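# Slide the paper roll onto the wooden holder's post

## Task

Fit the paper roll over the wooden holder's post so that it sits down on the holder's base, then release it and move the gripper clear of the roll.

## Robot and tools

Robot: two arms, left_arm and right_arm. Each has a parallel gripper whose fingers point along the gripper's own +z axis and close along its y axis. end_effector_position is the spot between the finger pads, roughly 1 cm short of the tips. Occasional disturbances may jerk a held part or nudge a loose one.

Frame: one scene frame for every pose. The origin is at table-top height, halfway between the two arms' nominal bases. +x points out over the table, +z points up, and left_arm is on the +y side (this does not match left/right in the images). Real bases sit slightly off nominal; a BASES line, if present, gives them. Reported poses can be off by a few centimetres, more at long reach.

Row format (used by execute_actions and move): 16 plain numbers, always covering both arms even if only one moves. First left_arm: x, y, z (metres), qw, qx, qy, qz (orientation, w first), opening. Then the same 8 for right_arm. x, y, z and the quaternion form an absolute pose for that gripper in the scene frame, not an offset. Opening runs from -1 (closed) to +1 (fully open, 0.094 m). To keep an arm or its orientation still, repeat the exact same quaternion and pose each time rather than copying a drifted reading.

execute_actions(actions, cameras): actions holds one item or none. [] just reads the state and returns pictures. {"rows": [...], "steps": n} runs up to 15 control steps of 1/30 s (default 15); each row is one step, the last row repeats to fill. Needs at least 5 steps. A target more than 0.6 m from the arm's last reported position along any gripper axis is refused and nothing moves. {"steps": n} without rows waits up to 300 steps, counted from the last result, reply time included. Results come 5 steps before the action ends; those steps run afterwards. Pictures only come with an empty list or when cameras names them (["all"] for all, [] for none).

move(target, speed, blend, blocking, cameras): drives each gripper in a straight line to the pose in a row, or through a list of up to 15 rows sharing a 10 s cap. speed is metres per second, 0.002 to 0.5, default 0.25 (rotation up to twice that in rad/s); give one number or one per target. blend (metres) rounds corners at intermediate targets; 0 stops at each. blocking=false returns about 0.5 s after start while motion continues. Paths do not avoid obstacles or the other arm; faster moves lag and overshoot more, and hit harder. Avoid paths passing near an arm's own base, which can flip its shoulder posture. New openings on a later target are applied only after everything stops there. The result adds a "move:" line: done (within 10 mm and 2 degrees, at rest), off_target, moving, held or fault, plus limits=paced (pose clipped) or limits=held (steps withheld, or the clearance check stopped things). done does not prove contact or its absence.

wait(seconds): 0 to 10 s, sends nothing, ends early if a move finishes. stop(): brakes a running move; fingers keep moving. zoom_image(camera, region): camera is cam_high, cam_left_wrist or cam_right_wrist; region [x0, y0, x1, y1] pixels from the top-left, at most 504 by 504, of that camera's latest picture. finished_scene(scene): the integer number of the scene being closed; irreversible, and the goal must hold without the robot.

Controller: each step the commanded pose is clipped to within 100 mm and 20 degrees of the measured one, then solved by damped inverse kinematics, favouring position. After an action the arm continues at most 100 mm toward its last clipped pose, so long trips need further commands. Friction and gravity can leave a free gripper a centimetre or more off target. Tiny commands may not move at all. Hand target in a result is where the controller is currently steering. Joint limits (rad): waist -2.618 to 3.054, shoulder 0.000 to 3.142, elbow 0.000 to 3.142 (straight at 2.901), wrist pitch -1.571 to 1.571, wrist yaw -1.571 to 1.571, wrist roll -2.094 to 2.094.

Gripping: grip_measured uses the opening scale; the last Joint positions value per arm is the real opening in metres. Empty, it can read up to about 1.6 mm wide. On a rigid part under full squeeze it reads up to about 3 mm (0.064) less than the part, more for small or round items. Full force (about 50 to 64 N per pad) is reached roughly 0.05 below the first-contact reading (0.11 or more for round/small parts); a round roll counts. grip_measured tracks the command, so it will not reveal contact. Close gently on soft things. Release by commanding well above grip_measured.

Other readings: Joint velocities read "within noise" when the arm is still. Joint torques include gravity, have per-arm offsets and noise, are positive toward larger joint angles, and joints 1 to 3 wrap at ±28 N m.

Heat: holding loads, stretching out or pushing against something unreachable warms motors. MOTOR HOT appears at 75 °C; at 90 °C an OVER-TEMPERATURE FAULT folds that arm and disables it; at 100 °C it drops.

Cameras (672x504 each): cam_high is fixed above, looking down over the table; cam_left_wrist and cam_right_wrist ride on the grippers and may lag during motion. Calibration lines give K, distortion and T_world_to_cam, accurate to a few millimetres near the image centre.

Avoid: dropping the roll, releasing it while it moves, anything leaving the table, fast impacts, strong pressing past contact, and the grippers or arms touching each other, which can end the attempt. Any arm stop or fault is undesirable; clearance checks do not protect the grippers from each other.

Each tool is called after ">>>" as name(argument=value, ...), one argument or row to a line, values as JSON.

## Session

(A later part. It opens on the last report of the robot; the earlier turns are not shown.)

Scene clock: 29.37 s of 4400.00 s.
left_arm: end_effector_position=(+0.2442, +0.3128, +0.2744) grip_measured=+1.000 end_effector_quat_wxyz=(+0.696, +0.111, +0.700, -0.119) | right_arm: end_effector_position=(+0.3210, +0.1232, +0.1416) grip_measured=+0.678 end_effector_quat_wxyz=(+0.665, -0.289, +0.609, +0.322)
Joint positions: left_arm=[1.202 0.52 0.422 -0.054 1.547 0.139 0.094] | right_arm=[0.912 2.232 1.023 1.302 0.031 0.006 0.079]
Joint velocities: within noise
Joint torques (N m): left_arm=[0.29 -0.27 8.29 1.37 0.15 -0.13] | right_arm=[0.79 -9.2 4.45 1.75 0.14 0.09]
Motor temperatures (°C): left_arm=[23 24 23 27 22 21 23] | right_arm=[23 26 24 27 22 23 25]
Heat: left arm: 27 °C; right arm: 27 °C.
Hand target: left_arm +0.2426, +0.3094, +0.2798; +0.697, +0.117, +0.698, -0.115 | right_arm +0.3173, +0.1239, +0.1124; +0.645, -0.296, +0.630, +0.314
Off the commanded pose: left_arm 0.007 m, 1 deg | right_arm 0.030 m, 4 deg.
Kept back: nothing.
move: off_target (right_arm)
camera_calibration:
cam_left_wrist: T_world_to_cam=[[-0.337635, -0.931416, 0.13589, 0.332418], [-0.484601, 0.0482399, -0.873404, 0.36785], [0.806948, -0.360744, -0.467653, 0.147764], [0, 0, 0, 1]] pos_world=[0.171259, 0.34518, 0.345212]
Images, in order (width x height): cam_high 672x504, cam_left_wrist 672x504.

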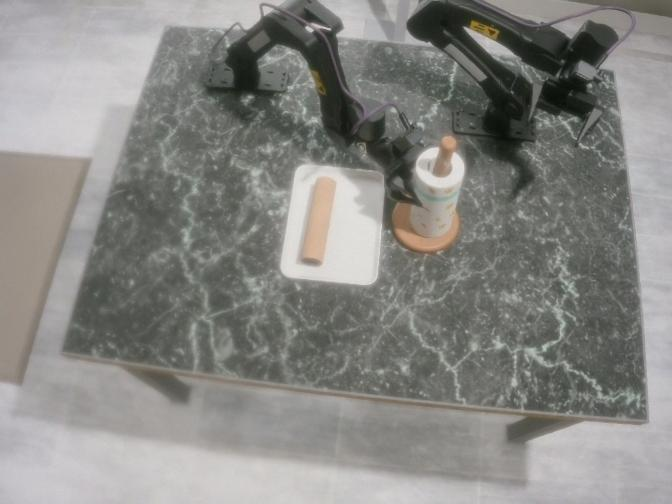

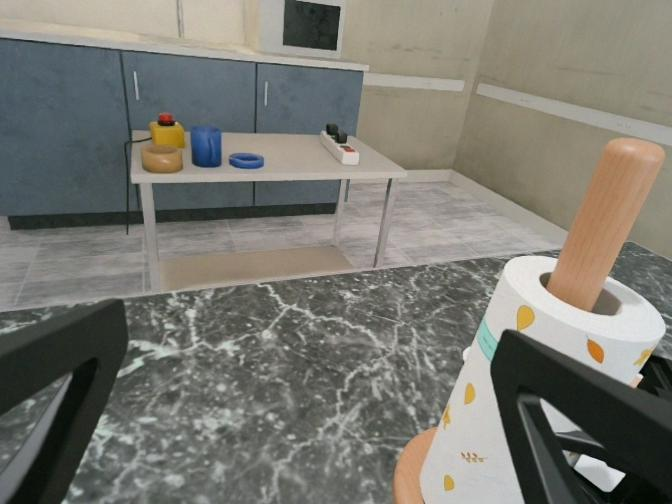

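>>> move(
  target=[
    [0.2424,0.3094,0.2799,0.697,0.117,0.698,-0.115,1,0.319,0.124,0.132,0.647,-0.296,0.628,0.314,0.55],
    [0.2424,0.3094,0.2799,0.697,0.117,0.698,-0.115,1,0.319,0.124,0.135,0.647,-0.296,0.628,0.314,1],
  ],
  speed=0.06,
  cameras=["cam_right_wrist","cam_high"],
)

Scene clock: 30.87 s of 4400.00 s.
left_arm: end_effector_position=(+0.2442, +0.3128, +0.2744) grip_measured=+1.000 end_effector_quat_wxyz=(+0.696, +0.111, +0.700, -0.119) | right_arm: end_effector_position=(+0.3216, +0.1239, +0.1258) grip_measured=+0.998 end_effector_quat_wxyz=(+0.645, -0.299, +0.630, +0.312)
Joint positions: left_arm=[1.202 0.52 0.422 -0.054 1.547 0.139 0.094] | right_arm=[0.912 2.232 1.023 1.238 0.031 0.006 0.094]
Joint velocities: within noise
Joint torques (N m): left_arm=[0.25 -0.27 8.35 1.37 0.14 -0.15] | right_arm=[0.53 -15.42 4.83 1.79 0.1 0.07]
Motor temperatures (°C): left_arm=[23 24 23 27 22 21 23] | right_arm=[23 26 24 27 22 23 25]
Heat: left arm: 27 °C; right arm: 27 °C.
Hand target: left_arm +0.2426, +0.3094, +0.2798; +0.697, +0.117, +0.698, -0.115 | right_arm +0.3190, +0.1240, +0.1349; +0.647, -0.296, +0.628, +0.314
Off the commanded pose: left_arm 0.007 m, 1 deg | right_arm 0.010 m, 1 deg.
Kept back: nothing.
move: done; target 2's new opening was sent with right_arm's hand 0.006 m and 3 deg from that target
camera_calibration:
cam_right_wrist: T_world_to_cam=[[0.788206, -0.604396, 0.115921, -0.193998], [-0.194536, -0.423401, -0.884809, 0.250113], [0.583856, 0.674861, -0.451304, -0.110702], [0, 0, 0, 1]] pos_world=[0.2662, 0.0633549, 0.19383]
Images, in order (width x height): cam_high 672x504, cam_right_wrist 672x504.

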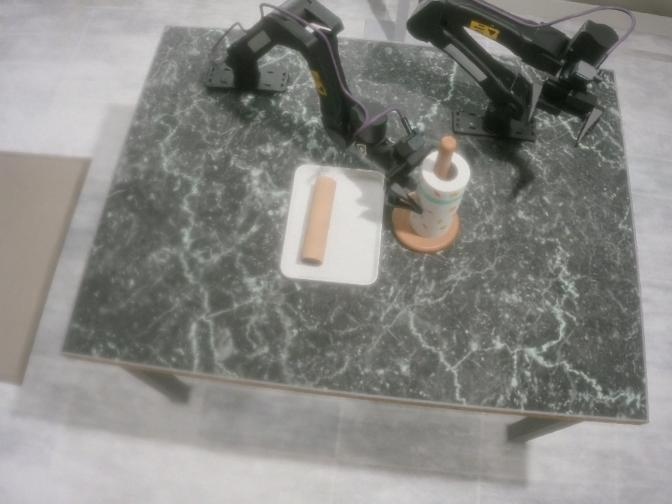

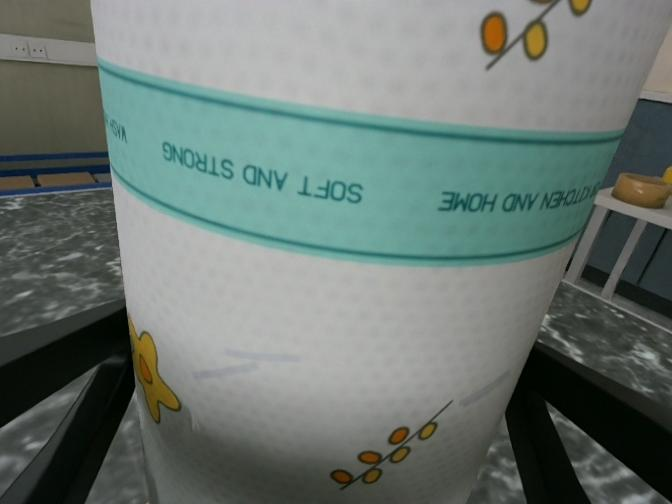

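>>> move(
  target=[0.2424,0.3094,0.2799,0.697,0.117,0.698,-0.115,1,0.245,0.028,0.14,0.645,-0.297,0.630,0.313,1],
  speed=0.15,
  cameras=["cam_high"],
)

Scene clock: 32.43 s of 4400.00 s.
left_arm: end_effector_position=(+0.2442, +0.3128, +0.2744) grip_measured=+1.000 end_effector_quat_wxyz=(+0.696, +0.111, +0.700, -0.119) | right_arm: end_effector_position=(+0.2488, +0.0304, +0.1264) grip_measured=+0.998 end_effector_quat_wxyz=(+0.635, -0.305, +0.639, +0.308)
Joint positions: left_arm=[1.202 0.52 0.422 -0.054 1.547 0.139 0.094] | right_arm=[0.918 1.952 0.498 1.451 0.035 0.006 0.094]
Joint velocities: within noise
Joint torques (N m): left_arm=[0.25 -0.27 8.46 1.38 0.16 -0.12] | right_arm=[0.64 -12.26 2.89 2.03 0.12 0.07]
Motor temperatures (°C): left_arm=[23 24 23 27 22 21 23] | right_arm=[23 27 24 27 22 23 25]
Heat: left arm: 27 °C; right arm: 27 °C.
Hand target: left_arm +0.2426, +0.3094, +0.2798; +0.697, +0.117, +0.698, -0.115 | right_arm +0.2453, +0.0281, +0.1397; +0.645, -0.297, +0.630, +0.313
Off the commanded pose: left_arm 0.007 m, 1 deg | right_arm 0.014 m, 2 deg.
Kept back: nothing.
move: off_target (right_arm)
Images, in order (width x height): cam_high 672x504.

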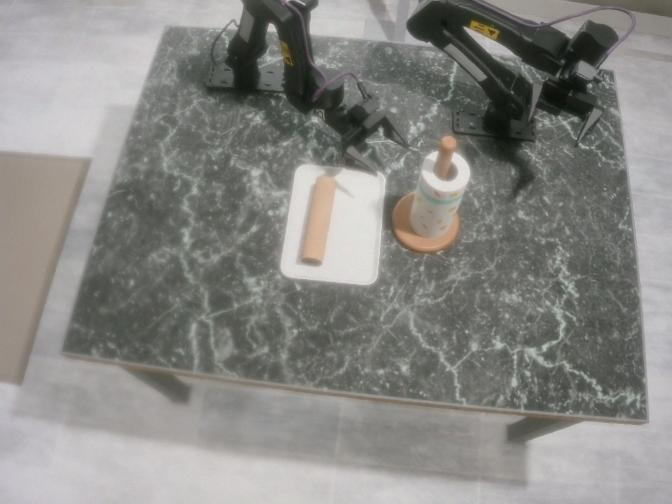

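>>> finished_scene(
  scene=1,
)

The scene is finished: the task was done.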